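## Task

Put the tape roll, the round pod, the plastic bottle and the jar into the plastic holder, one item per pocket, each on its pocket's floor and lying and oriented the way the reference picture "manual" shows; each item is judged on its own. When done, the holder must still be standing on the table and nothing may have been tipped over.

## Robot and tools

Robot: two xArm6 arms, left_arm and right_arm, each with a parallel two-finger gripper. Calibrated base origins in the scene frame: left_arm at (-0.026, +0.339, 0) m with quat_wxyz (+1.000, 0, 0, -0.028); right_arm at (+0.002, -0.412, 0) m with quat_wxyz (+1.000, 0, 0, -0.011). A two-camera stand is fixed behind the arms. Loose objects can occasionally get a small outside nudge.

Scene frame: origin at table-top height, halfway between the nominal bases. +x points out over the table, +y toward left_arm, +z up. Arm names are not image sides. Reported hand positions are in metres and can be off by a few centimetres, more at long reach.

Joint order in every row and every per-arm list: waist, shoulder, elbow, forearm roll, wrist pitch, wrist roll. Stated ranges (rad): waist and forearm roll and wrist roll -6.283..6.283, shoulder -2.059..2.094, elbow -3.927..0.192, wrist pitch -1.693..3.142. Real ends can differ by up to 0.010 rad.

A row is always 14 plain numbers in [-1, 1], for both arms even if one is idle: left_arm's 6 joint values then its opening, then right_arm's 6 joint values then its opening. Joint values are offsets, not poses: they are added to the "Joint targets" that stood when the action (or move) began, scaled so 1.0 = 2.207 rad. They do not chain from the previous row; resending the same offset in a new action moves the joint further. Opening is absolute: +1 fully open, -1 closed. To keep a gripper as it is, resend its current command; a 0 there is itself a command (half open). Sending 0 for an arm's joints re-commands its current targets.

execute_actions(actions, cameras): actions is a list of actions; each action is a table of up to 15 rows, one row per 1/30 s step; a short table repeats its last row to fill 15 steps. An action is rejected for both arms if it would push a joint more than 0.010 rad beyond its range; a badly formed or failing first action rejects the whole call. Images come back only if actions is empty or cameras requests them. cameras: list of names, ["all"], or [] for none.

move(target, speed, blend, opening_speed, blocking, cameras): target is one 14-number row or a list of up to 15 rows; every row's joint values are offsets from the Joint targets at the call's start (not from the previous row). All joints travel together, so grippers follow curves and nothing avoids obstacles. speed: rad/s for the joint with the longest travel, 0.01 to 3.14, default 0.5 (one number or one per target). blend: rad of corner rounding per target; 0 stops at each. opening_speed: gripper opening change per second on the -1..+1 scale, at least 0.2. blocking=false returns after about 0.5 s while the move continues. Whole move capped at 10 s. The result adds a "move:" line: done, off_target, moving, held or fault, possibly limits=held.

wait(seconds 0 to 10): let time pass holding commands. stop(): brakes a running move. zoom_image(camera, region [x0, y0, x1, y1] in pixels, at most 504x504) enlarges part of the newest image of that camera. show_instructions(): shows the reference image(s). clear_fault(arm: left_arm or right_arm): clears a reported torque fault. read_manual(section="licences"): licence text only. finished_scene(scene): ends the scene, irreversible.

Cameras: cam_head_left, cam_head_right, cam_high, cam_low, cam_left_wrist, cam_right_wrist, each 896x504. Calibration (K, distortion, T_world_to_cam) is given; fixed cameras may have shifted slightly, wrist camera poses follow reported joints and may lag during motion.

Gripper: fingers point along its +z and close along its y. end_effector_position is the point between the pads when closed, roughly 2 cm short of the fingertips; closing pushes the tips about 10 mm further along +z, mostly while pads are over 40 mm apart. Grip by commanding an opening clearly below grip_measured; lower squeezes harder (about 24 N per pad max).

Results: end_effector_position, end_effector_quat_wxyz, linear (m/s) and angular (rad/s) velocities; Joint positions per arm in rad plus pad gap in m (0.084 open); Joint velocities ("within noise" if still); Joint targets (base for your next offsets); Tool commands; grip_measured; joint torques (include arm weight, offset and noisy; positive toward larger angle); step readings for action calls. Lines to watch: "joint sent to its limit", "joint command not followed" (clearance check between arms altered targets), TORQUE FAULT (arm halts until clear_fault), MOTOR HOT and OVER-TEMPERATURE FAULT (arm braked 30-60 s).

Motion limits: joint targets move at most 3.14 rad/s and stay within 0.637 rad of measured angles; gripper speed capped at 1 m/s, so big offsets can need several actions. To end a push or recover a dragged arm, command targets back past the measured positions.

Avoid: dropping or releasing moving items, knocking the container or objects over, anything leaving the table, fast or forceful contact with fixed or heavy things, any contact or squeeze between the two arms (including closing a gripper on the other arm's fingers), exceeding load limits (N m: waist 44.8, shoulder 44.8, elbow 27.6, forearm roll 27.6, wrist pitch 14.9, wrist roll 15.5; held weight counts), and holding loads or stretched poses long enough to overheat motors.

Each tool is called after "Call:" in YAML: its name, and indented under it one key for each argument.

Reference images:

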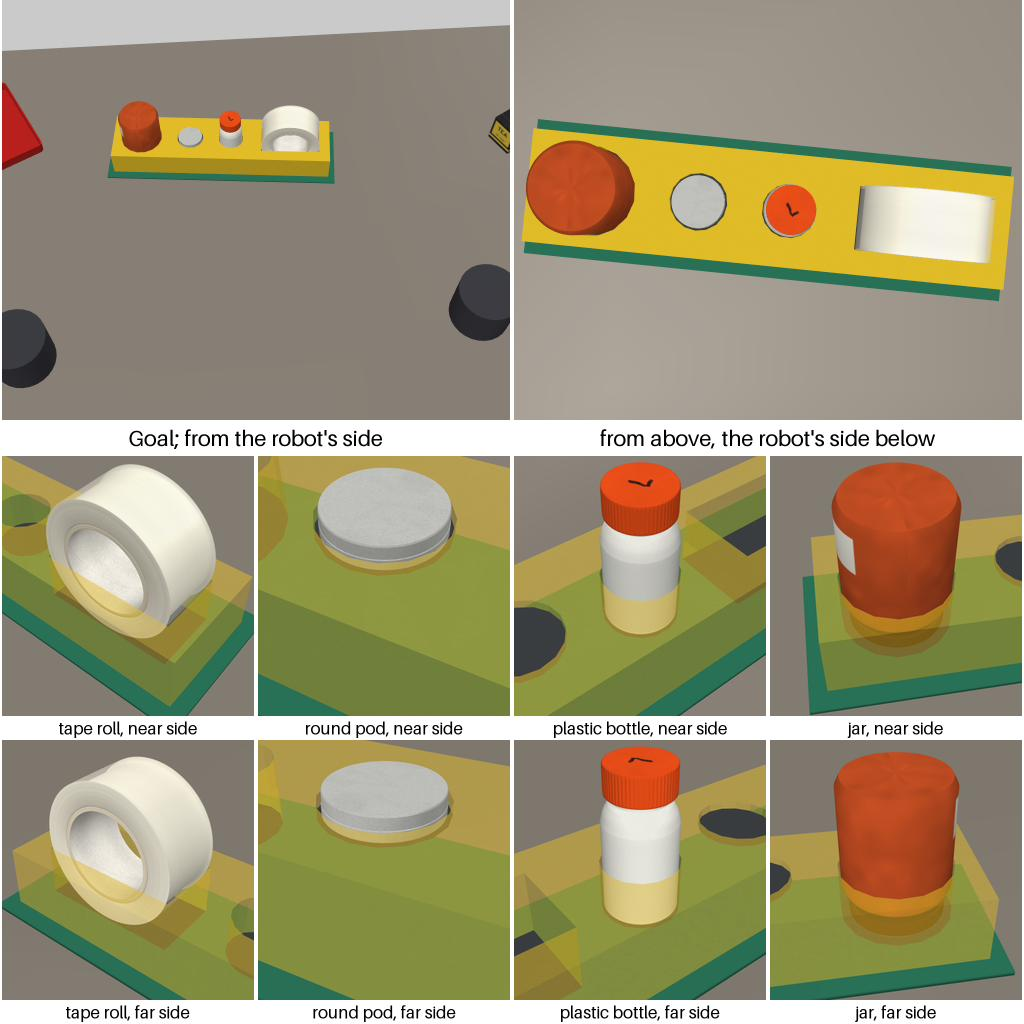

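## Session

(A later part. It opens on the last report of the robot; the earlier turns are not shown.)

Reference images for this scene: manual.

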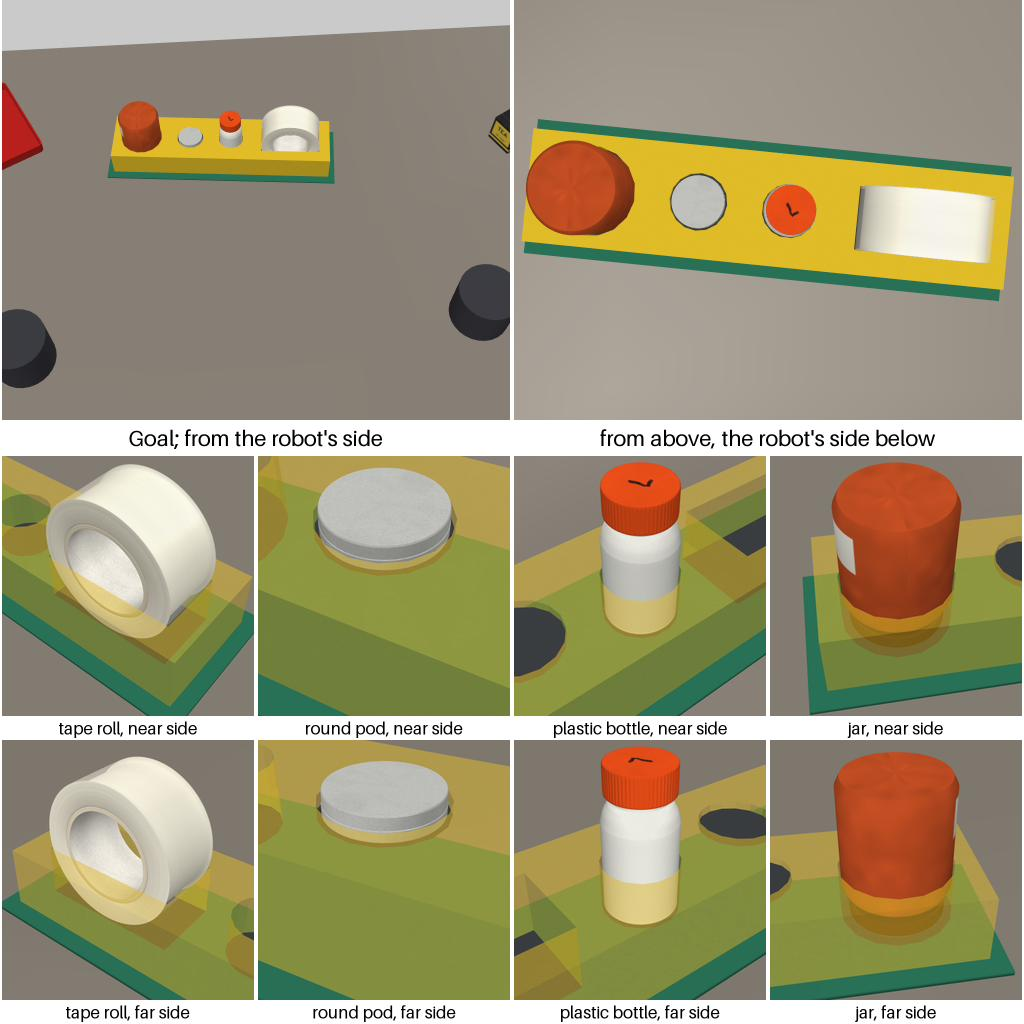

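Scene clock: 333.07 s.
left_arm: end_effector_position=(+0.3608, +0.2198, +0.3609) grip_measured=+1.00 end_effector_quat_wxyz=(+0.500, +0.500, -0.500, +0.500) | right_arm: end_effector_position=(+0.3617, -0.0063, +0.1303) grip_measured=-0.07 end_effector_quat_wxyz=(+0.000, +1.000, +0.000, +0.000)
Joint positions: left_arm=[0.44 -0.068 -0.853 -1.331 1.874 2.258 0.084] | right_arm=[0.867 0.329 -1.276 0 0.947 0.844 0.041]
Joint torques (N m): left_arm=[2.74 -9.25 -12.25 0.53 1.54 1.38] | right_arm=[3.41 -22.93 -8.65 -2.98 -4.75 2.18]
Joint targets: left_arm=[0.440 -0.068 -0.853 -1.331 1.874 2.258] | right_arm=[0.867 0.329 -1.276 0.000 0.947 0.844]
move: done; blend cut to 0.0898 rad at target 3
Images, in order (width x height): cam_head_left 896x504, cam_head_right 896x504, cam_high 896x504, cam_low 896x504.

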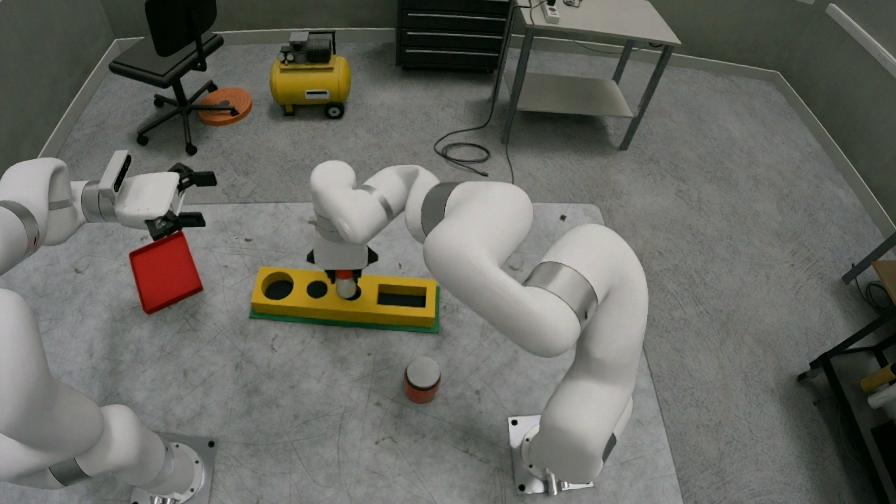

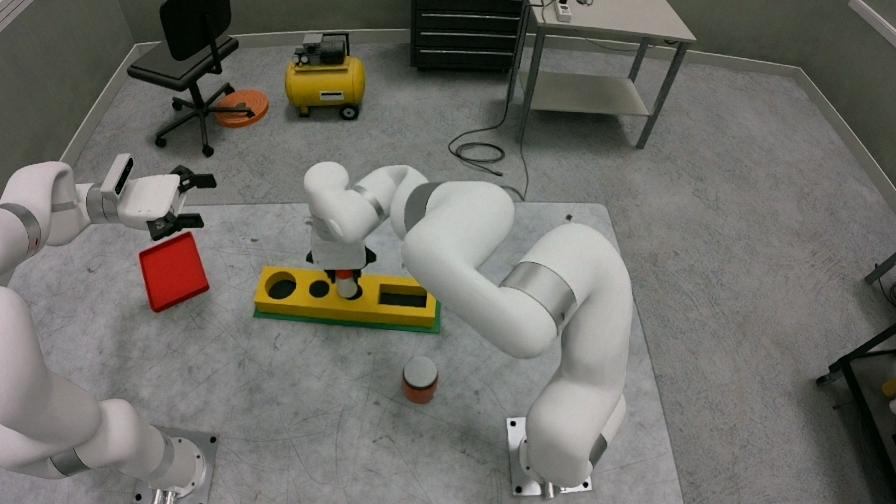

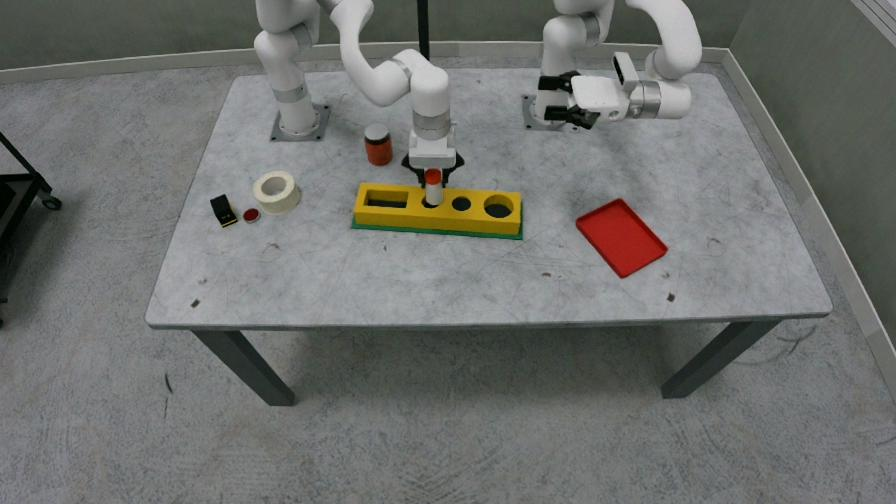

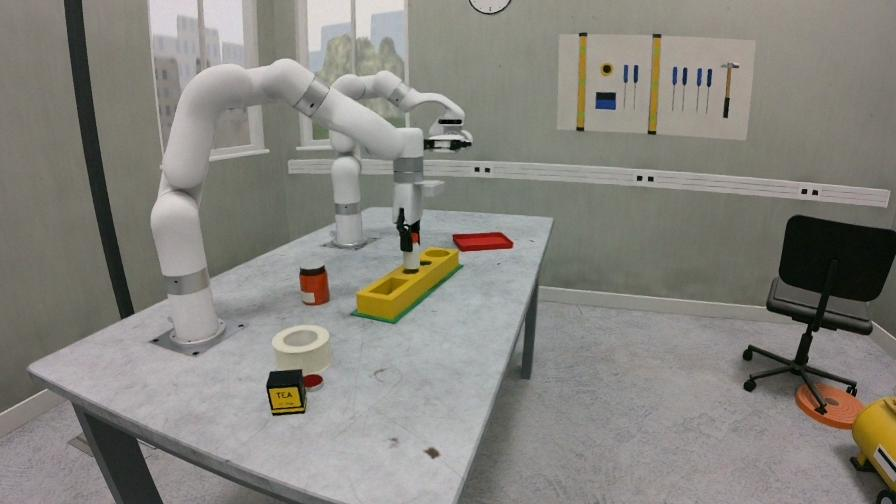

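Call:
zoom_image:
  camera: "cam_head_left"
  region: [300, 250, 400, 310]

Call:
zoom_image:
  camera: "cam_high"
  region: [390, 160, 490, 220]

Call:
zoom_image:
  camera: "cam_low"
  region: [360, 220, 460, 290]

Call:
zoom_image:
  camera: "cam_head_right"
  region: [300, 250, 400, 310]

Scaled by 5.040 from the camera's 896x504 image, which has a finer 1280x720 frame.

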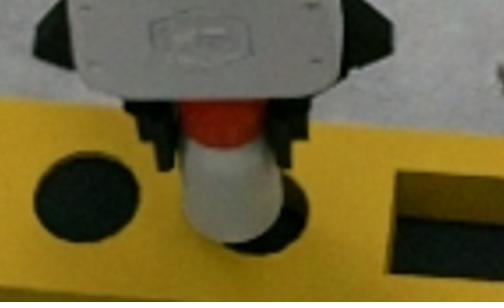

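Scaled by 5.040 from the camera's 896x504 image, which has a finer 1280x720 frame.

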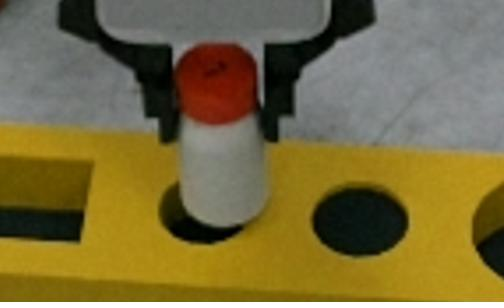

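Scaled by 5.040 from the camera's 896x504 image, which has a finer 1280x720 frame.

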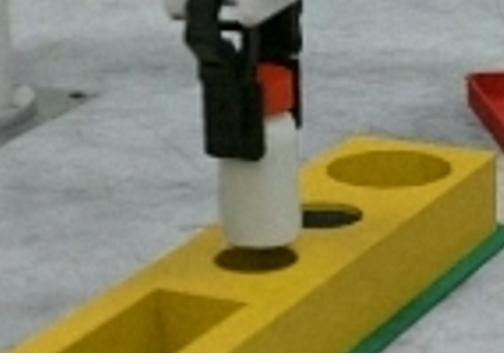

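Scaled by 5.040 from the camera's 896x504 image, which has a finer 1280x720 frame.

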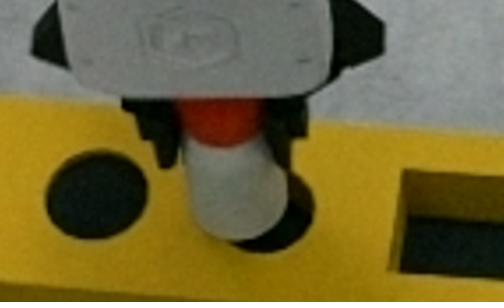

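Call:
move:
  target: [0,0,0,0,0,0,1,-0.0058,-0.0056,0.0136,0,-0.0081,0,-1]
  speed: 0.1
  cameras: ["cam_head_left","cam_high","cam_low"]

Call:
zoom_image:
  camera: "cam_head_left"
  region: [300, 250, 400, 310]

Call:
zoom_image:
  camera: "cam_high"
  region: [390, 160, 490, 220]

Call:
zoom_image:
  camera: "cam_low"
  region: [360, 220, 460, 290]

Scene clock: 358.77 s.
left_arm: end_effector_position=(+0.3608, +0.2198, +0.3609) grip_measured=+1.00 end_effector_quat_wxyz=(+0.500, +0.500, -0.500, +0.500) | right_arm: end_effector_position=(+0.3631, -0.0151, +0.1263) grip_measured=-0.07 end_effector_quat_wxyz=(+0.000, +1.000, -0.006, +0.000)
Joint positions: left_arm=[0.44 -0.068 -0.853 -1.331 1.874 2.258 0.084] | right_arm=[0.854 0.317 -1.246 0 0.929 0.844 0.041]
Joint torques (N m): left_arm=[2.59 -9.46 -12.29 0.64 0.37 1.23] | right_arm=[-3.04 -29.69 -8.51 -2.96 -4.71 2.14]
Joint targets: left_arm=[0.440 -0.068 -0.853 -1.331 1.874 2.258] | right_arm=[0.854 0.317 -1.246 0.000 0.929 0.844]
move: done
Images, in order (width x height): cam_head_left 896x504, cam_high 896x504, cam_low 896x504.

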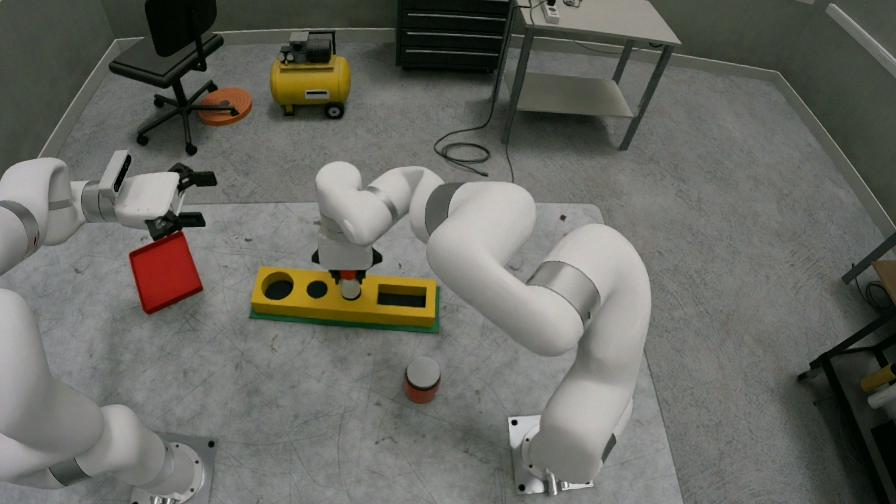

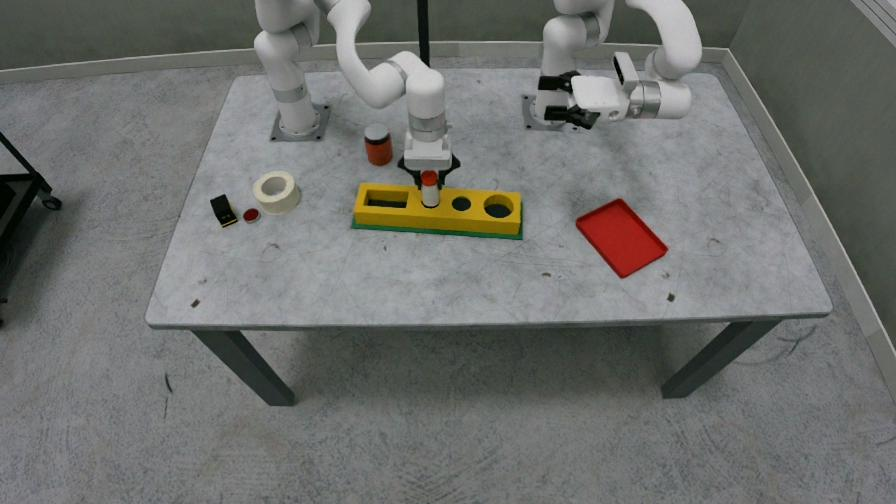

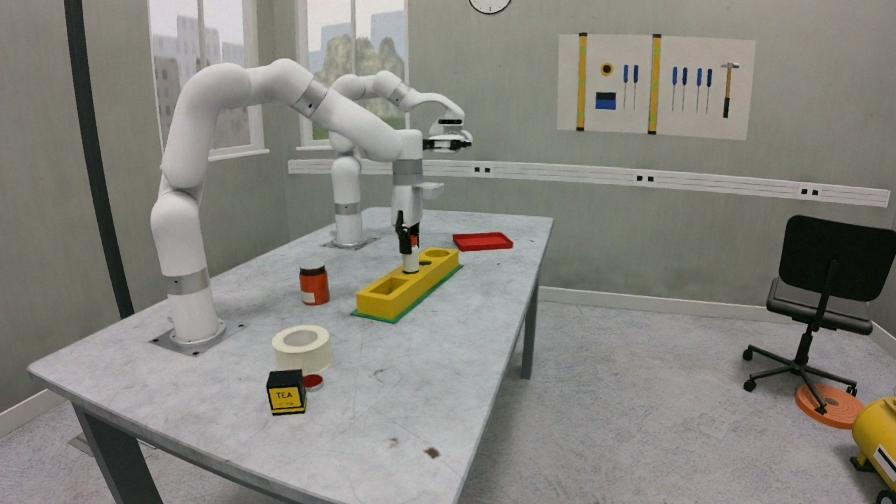

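Scaled by 5.040 from the camera's 896x504 image, which has a finer 1280x720 frame.

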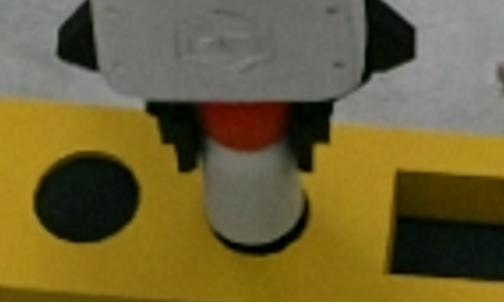

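Scaled by 5.040 from the camera's 896x504 image, which has a finer 1280x720 frame.

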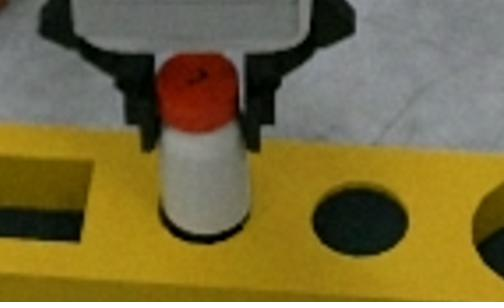

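Scaled by 5.040 from the camera's 896x504 image, which has a finer 1280x720 frame.

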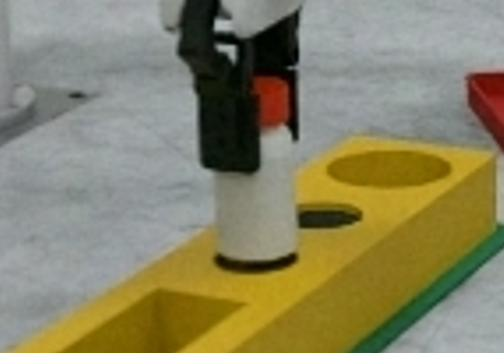

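Call:
move:
  target: [0,0,0,0,0,0,1,-0.0005,0.0036,0.0062,0,-0.0098,0,-1]
  speed: 0.05
  cameras: ["cam_head_left","cam_high","cam_low"]

Call:
zoom_image:
  camera: "cam_head_left"
  region: [300, 250, 400, 310]

Call:
zoom_image:
  camera: "cam_high"
  region: [390, 160, 490, 220]

Call:
zoom_image:
  camera: "cam_low"
  region: [360, 220, 460, 290]

Scene clock: 368.73 s.
left_arm: end_effector_position=(+0.3608, +0.2198, +0.3609) grip_measured=+1.00 end_effector_quat_wxyz=(+0.500, +0.500, -0.500, +0.500) | right_arm: end_effector_position=(+0.3627, -0.0163, +0.1183) grip_measured=-0.07 end_effector_quat_wxyz=(+0.000, +1.000, -0.007, +0.000)
Joint positions: left_arm=[0.44 -0.068 -0.853 -1.331 1.874 2.258 0.084] | right_arm=[0.853 0.325 -1.232 0 0.907 0.844 0.041]
Joint torques (N m): left_arm=[2.72 -9.58 -12.18 0.61 -0.06 1.15] | right_arm=[-3.04 -22.43 -8.48 -2.85 -4.73 2.07]
Joint targets: left_arm=[0.440 -0.068 -0.853 -1.331 1.874 2.258] | right_arm=[0.853 0.325 -1.232 0.000 0.907 0.844]
move: done
Images, in order (width x height): cam_head_left 896x504, cam_high 896x504, cam_low 896x504.

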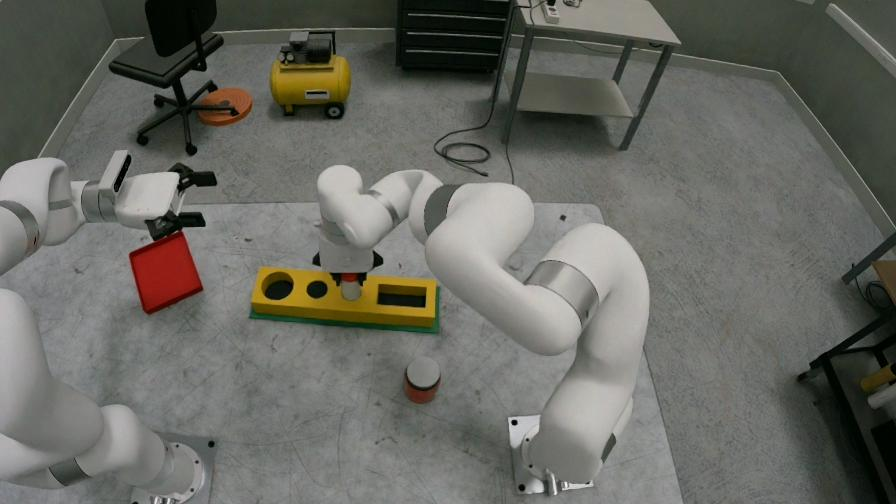

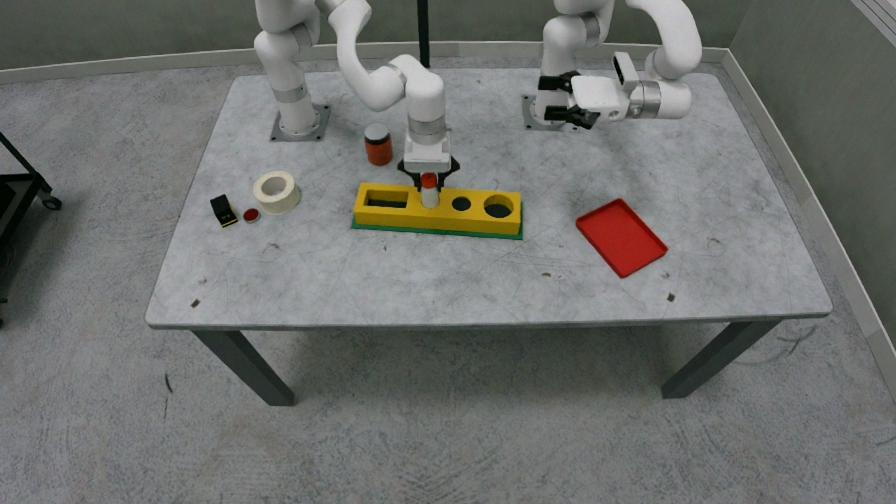

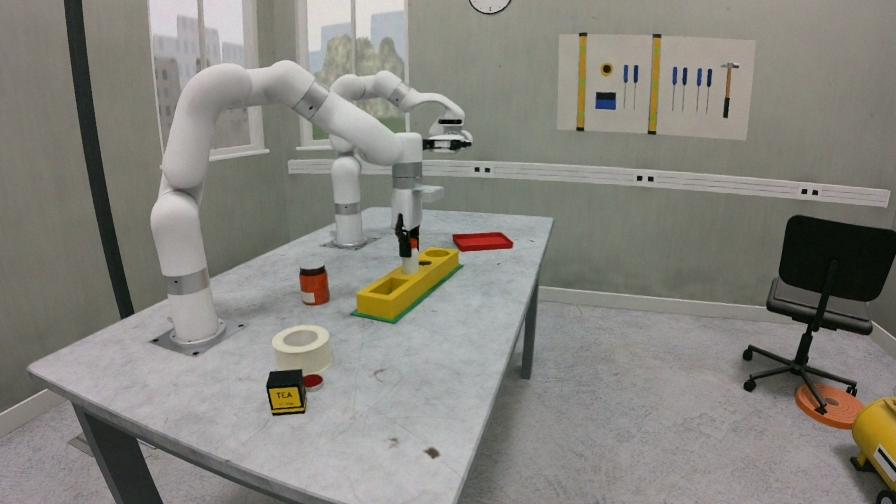

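Scaled by 5.040 from the camera's 896x504 image, which has a finer 1280x720 frame.

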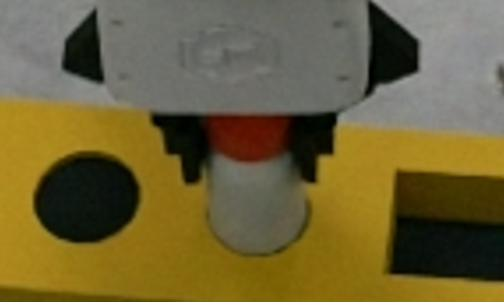

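Scaled by 5.040 from the camera's 896x504 image, which has a finer 1280x720 frame.

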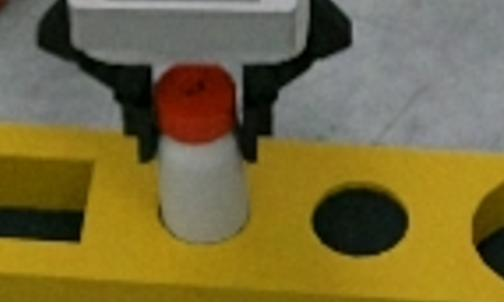

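Scaled by 5.040 from the camera's 896x504 image, which has a finer 1280x720 frame.

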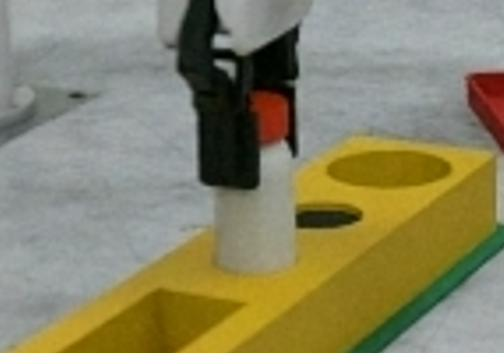

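Call:
move:
  target: [0,0,0,0,0,0,1,-0.0005,0.0026,0.0034,0,-0.006,0,-1]
  speed: 0.05
  cameras: ["cam_low"]

Call:
zoom_image:
  camera: "cam_low"
  region: [360, 220, 460, 290]

Scene clock: 373.73 s.
left_arm: end_effector_position=(+0.3608, +0.2198, +0.3609) grip_measured=+1.00 end_effector_quat_wxyz=(+0.500, +0.500, -0.500, +0.500) | right_arm: end_effector_position=(+0.3628, -0.0171, +0.1133) grip_measured=-0.07 end_effector_quat_wxyz=(+0.000, +1.000, -0.007, +0.000)
Joint positions: left_arm=[0.44 -0.068 -0.853 -1.331 1.874 2.258 0.084] | right_arm=[0.852 0.33 -1.225 0 0.894 0.844 0.041]
Joint torques (N m): left_arm=[2.7 -9.34 -12.2 0.46 -0.07 0.89] | right_arm=[-2.83 -22.58 -8.52 -2.82 -4.73 1.98]
Joint targets: left_arm=[0.440 -0.068 -0.853 -1.331 1.874 2.258] | right_arm=[0.852 0.330 -1.225 0.000 0.894 0.844]
move: done
Images, in order (width x height): cam_low 896x504.

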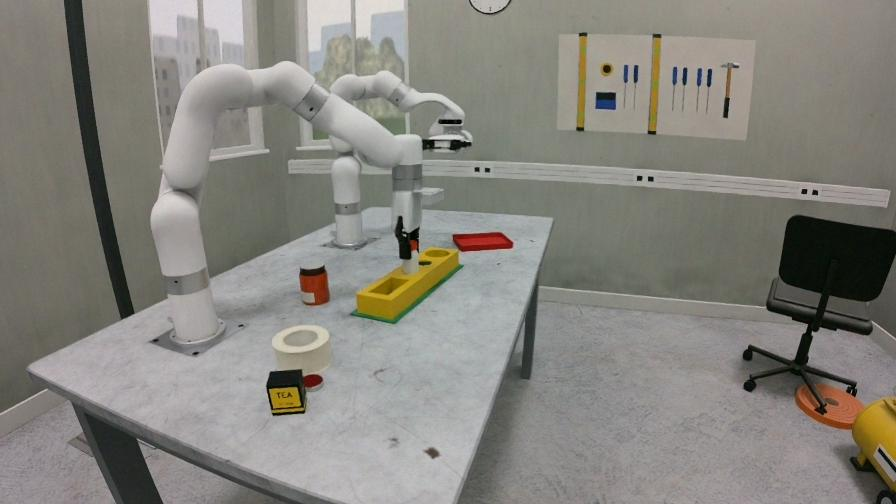

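Scaled by 5.040 from the camera's 896x504 image, which has a finer 1280x720 frame.

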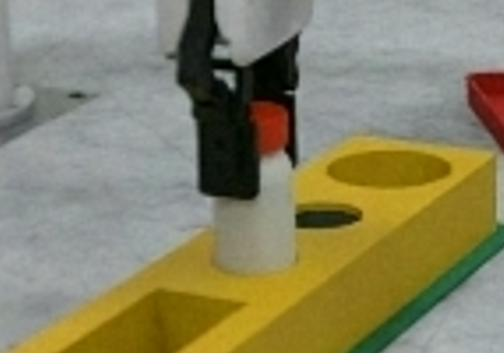

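Call:
move:
  target: [0,0,0,0,0,0,1,0,0.0122,0.0067,0,-0.0189,0,-1]
  speed: 0.06
  cameras: ["cam_low"]

Call:
zoom_image:
  camera: "cam_low"
  region: [360, 220, 460, 290]

Scene clock: 377.47 s.
left_arm: end_effector_position=(+0.3608, +0.2198, +0.3609) grip_measured=+1.00 end_effector_quat_wxyz=(+0.500, +0.500, -0.500, +0.500) | right_arm: end_effector_position=(+0.3628, -0.0171, +0.0963) grip_measured=-0.07 end_effector_quat_wxyz=(+0.000, +1.000, -0.007, +0.000)
Joint positions: left_arm=[0.44 -0.068 -0.853 -1.331 1.874 2.258 0.084] | right_arm=[0.852 0.357 -1.21 0 0.852 0.844 0.041]
Joint torques (N m): left_arm=[2.53 -9.26 -12.19 0.59 -0.05 0.77] | right_arm=[-2.9 -22.7 -8.28 -2.73 -4.73 1.94]
Joint targets: left_arm=[0.440 -0.068 -0.853 -1.331 1.874 2.258] | right_arm=[0.852 0.357 -1.210 0.000 0.852 0.844]
move: done
Images, in order (width x height): cam_low 896x504.

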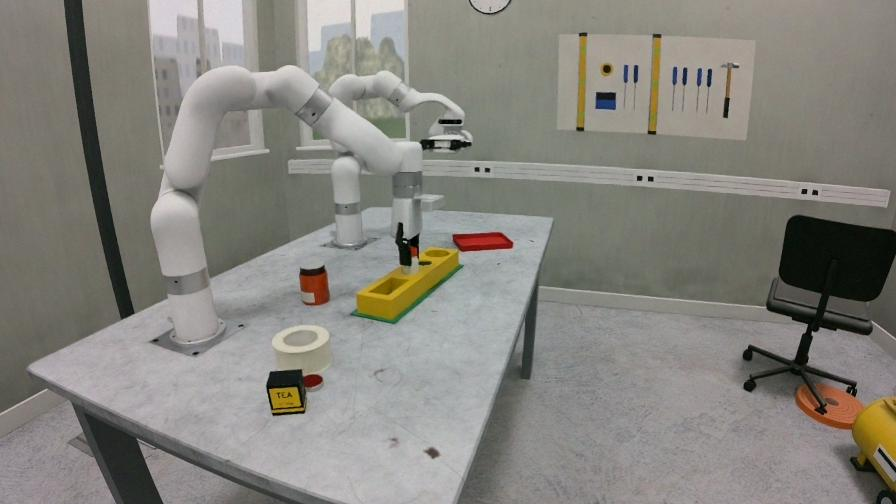

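Scaled by 5.040 from the camera's 896x504 image, which has a finer 1280x720 frame.

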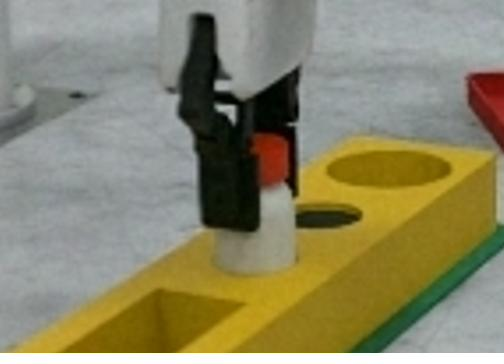

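Call:
move:
  target: [0,0,0,0,0,0,1,0,0.0042,0.0019,0,-0.0061,0,-1]
  speed: 0.05

Scene clock: 380.67 s.
left_arm: end_effector_position=(+0.3608, +0.2198, +0.3609) grip_measured=+1.00 end_effector_quat_wxyz=(+0.500, +0.500, -0.500, +0.500) | right_arm: end_effector_position=(+0.3629, -0.0171, +0.0908) grip_measured=-0.07 end_effector_quat_wxyz=(+0.000, +1.000, -0.007, +0.000)
Joint positions: left_arm=[0.44 -0.068 -0.853 -1.331 1.874 2.258 0.084] | right_arm=[0.852 0.367 -1.206 0 0.839 0.844 0.041]
Joint torques (N m): left_arm=[2.65 -9.07 -12.15 0.46 -0.01 0.57] | right_arm=[-2.57 -19.88 -6.96 -2.69 -4.51 1.91]
Joint targets: left_arm=[0.440 -0.068 -0.853 -1.331 1.874 2.258] | right_arm=[0.852 0.367 -1.206 0.000 0.839 0.844]
move: done

Call:
move:
  target:
    - [0,0,0,0,0,0,1,0,0,0,0,0,0,1]
    - [0,0,0,0,0,0,1,0,-0.0497,-0.0408,0,0.0905,0,1]
    - [0,0,0,0,0,0,1,0.0897,-0.4517,0.3209,0,0.1308,0.0834,1]
  speed: [0.3,0.3,1.0]
  blend: [0,0.05,0]
  opening_speed: 1.0
  cameras: ["cam_head_left","cam_high","cam_low","cam_right_wrist"]

Scene clock: 404.57 s.
left_arm: end_effector_position=(+0.3608, +0.2198, +0.3609) grip_measured=+1.00 end_effector_quat_wxyz=(+0.500, +0.500, -0.500, +0.500) | right_arm: end_effector_position=(+0.1541, -0.1597, +0.2001) grip_measured=+1.00 end_effector_quat_wxyz=(+0.000, +1.000, +0.000, +0.000)
Joint positions: left_arm=[0.44 -0.068 -0.853 -1.331 1.874 2.258 0.084] | right_arm=[1.05 -0.63 -0.498 0 1.128 1.029 0.084]
Joint torques (N m): left_arm=[2.8 -9.36 -12.16 0.46 -0.02 0.27] | right_arm=[3.5 -10.57 -9.11 -2.62 0.44 2.23]
Joint targets: left_arm=[0.440 -0.068 -0.853 -1.331 1.874 2.258] | right_arm=[1.050 -0.630 -0.498 0.000 1.128 1.029]
move: done
camera_calibration:
cam_right_wrist: T_world_to_cam=[[-0.0201064, -0.999661, 0.0165221, -0.122668], [-0.999549, 0.0204674, 0.0219776, 0.219483], [-0.0223083, -0.0160727, -0.999622, 0.332857], [0, 0, 0, 1]] pos_world=[0.224343, -0.121769, 0.329934]
Images, in order (width x height): cam_head_left 896x504, cam_high 896x504, cam_low 896x504, cam_right_wrist 896x504.

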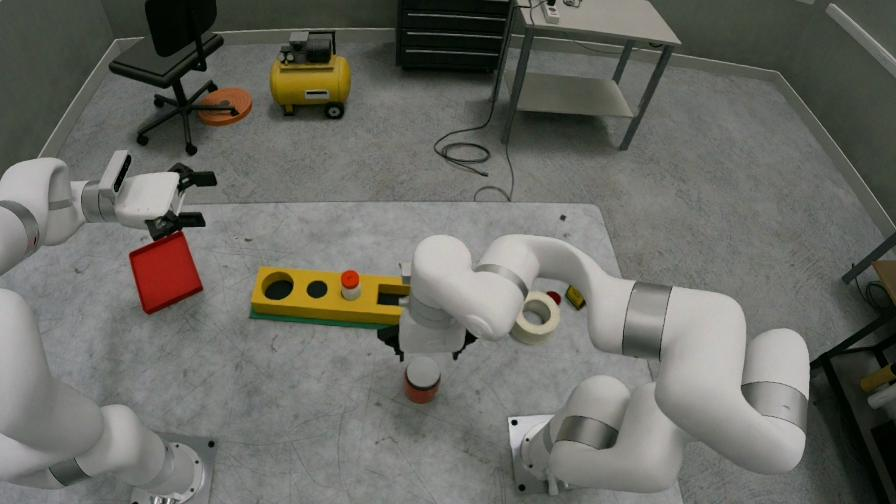

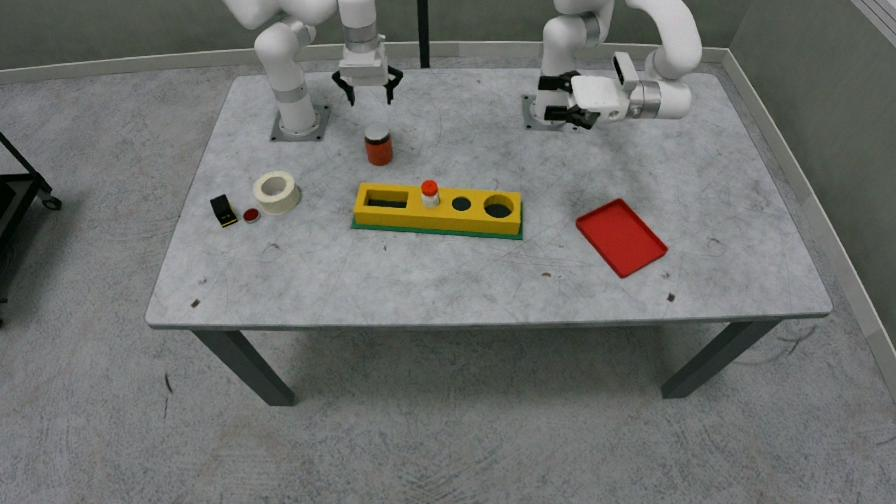

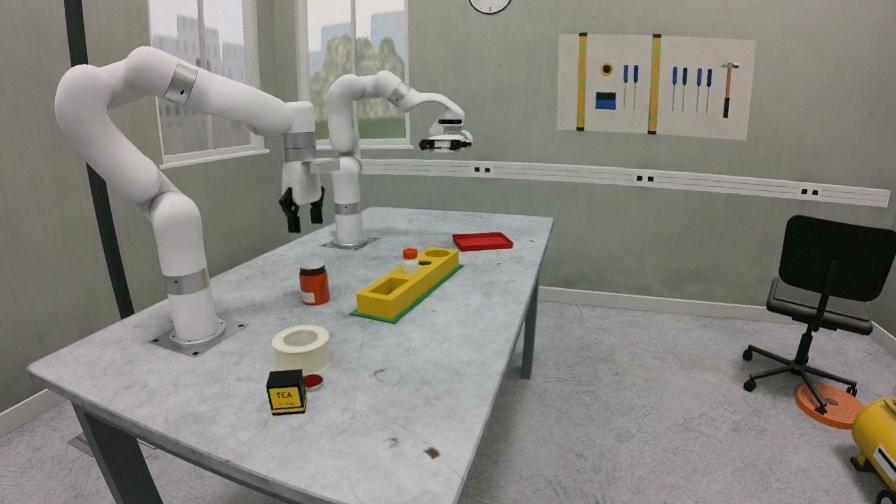

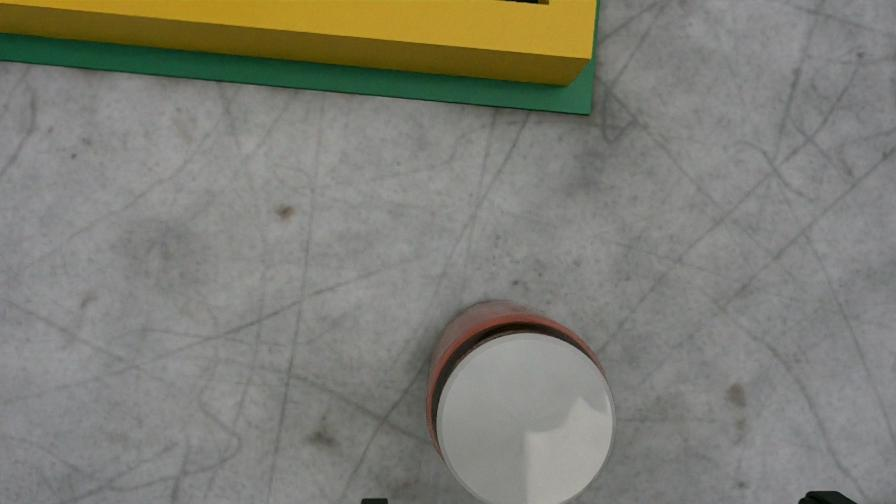

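Call:
zoom_image:
  camera: "cam_right_wrist"
  region: [350, 300, 854, 504]

Call:
zoom_image:
  camera: "cam_high"
  region: [320, 60, 440, 180]

Call:
zoom_image:
  camera: "cam_head_left"
  region: [360, 300, 500, 420]

Scaled by 1.000.

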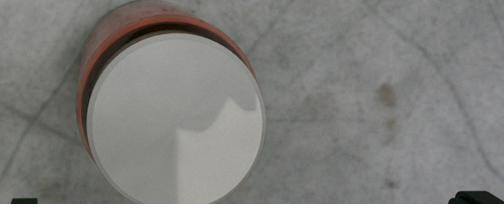

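Scaled by 4.200 from the camera's 896x504 image, which has a finer 1280x720 frame.

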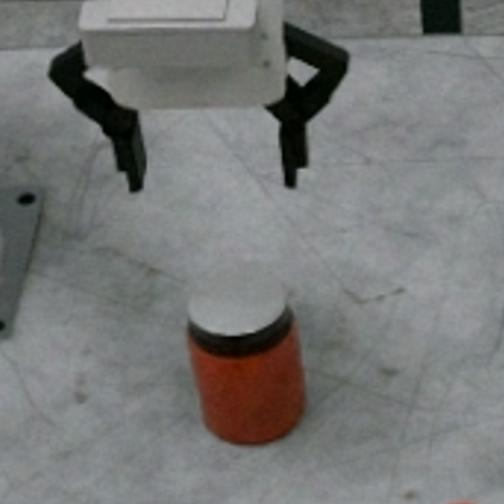

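Scaled by 3.600 from the camera's 896x504 image, which has a finer 1280x720 frame.

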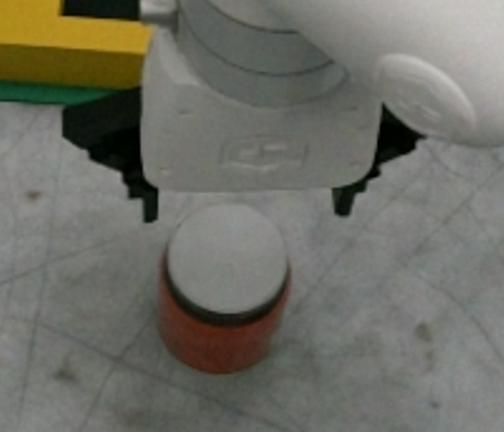

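Call:
move:
  target:
    - [0,0,0,0,0,0,1,-0.0041,0.0546,0.0596,0,-0.1141,-0.0041,1]
    - [0,0,0,0,0,0,1,-0.0041,0.1269,0.0916,0,-0.2185,-0.0041,1]
    - [0,0,0,0,0,0,1,-0.0041,0.1269,0.0916,0,-0.2185,-0.0041,-1]
    - [0,0,0,0,0,0,1,-0.0041,0.0281,0.0354,0,-0.0635,-0.0041,-1]
  speed: [0.5,0.25,0.3,0.35]
  blend: [0.03,0,0,0]
  opening_speed: 0.8
  cameras: ["cam_head_left","cam_high","cam_low","cam_right_wrist"]

Scene clock: 450.93 s.
left_arm: end_effector_position=(+0.3608, +0.2198, +0.3609) grip_measured=+1.00 end_effector_quat_wxyz=(+0.500, +0.500, -0.500, +0.500) | right_arm: end_effector_position=(+0.1576, -0.1591, +0.1602) grip_measured=+0.66 end_effector_quat_wxyz=(+0.000, +1.000, +0.000, +0.000)
Joint positions: left_arm=[0.44 -0.068 -0.853 -1.331 1.874 2.258 0.084] | right_arm=[1.041 -0.568 -0.419 0 0.987 1.019 0.071]
Joint torques (N m): left_arm=[2.65 -9.37 -12.16 0.55 -0.04 -0.13] | right_arm=[-0.56 -12.97 -13.94 -2.53 -0.08 -1.73]
Joint targets: left_arm=[0.440 -0.068 -0.853 -1.331 1.874 2.258] | right_arm=[1.041 -0.568 -0.419 0.000 0.987 1.019]
move: done
camera_calibration:
cam_right_wrist: T_world_to_cam=[[-0.0201052, -0.99966, 0.016622, -0.121368], [-0.999549, 0.0204684, 0.0219755, 0.223847], [-0.0223083, -0.0161727, -0.99962, 0.293047], [0, 0, 0, 1]] pos_world=[0.227843, -0.121169, 0.290034]
Images, in order (width x height): cam_head_left 896x504, cam_high 896x504, cam_low 896x504, cam_right_wrist 896x504.

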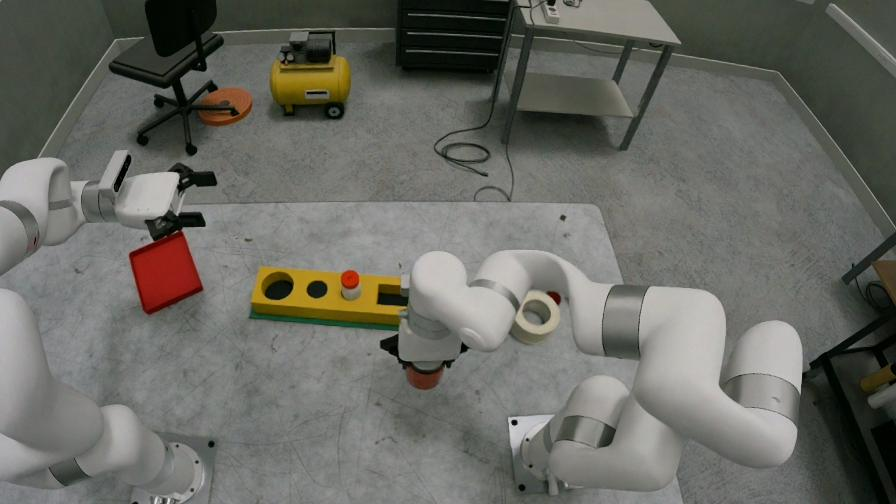

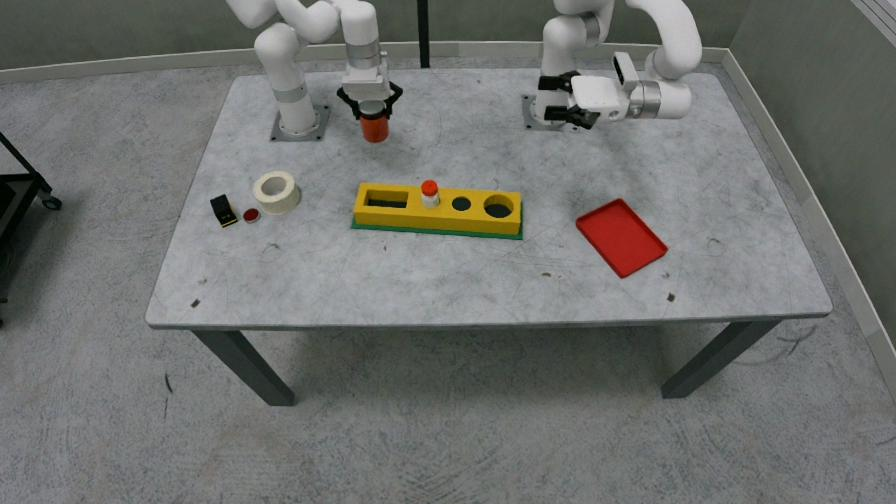

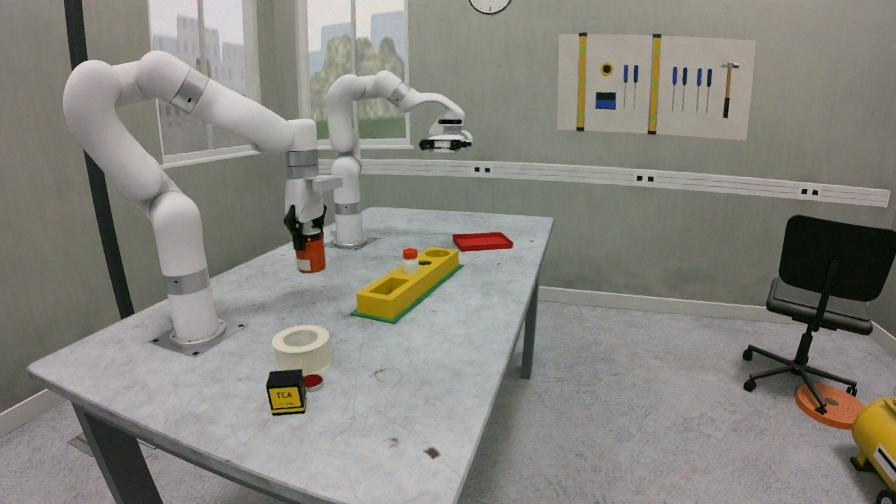

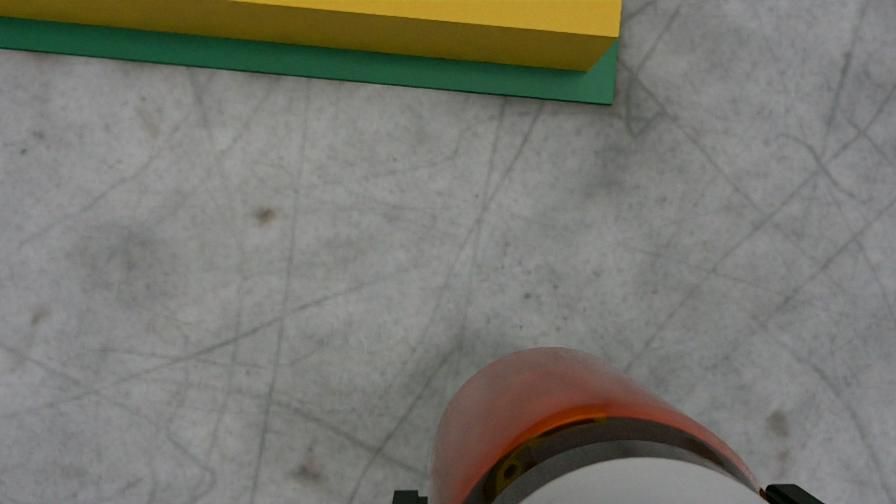

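Call:
zoom_image:
  camera: "cam_low"
  region: [250, 160, 370, 290]

Call:
zoom_image:
  camera: "cam_high"
  region: [320, 50, 440, 170]

Scaled by 3.877 from the camera's 896x504 image, which has a finer 1280x720 frame.

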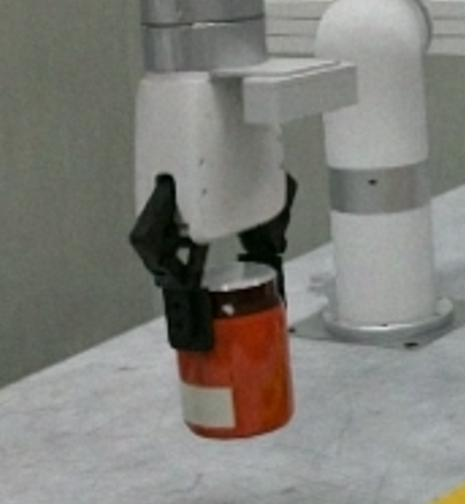

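Scaled by 4.200 from the camera's 896x504 image, which has a finer 1280x720 frame.

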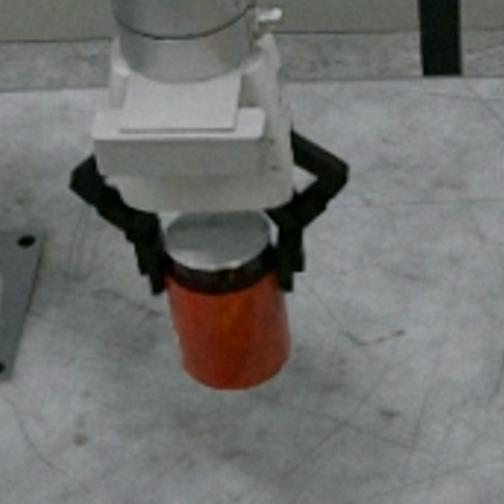

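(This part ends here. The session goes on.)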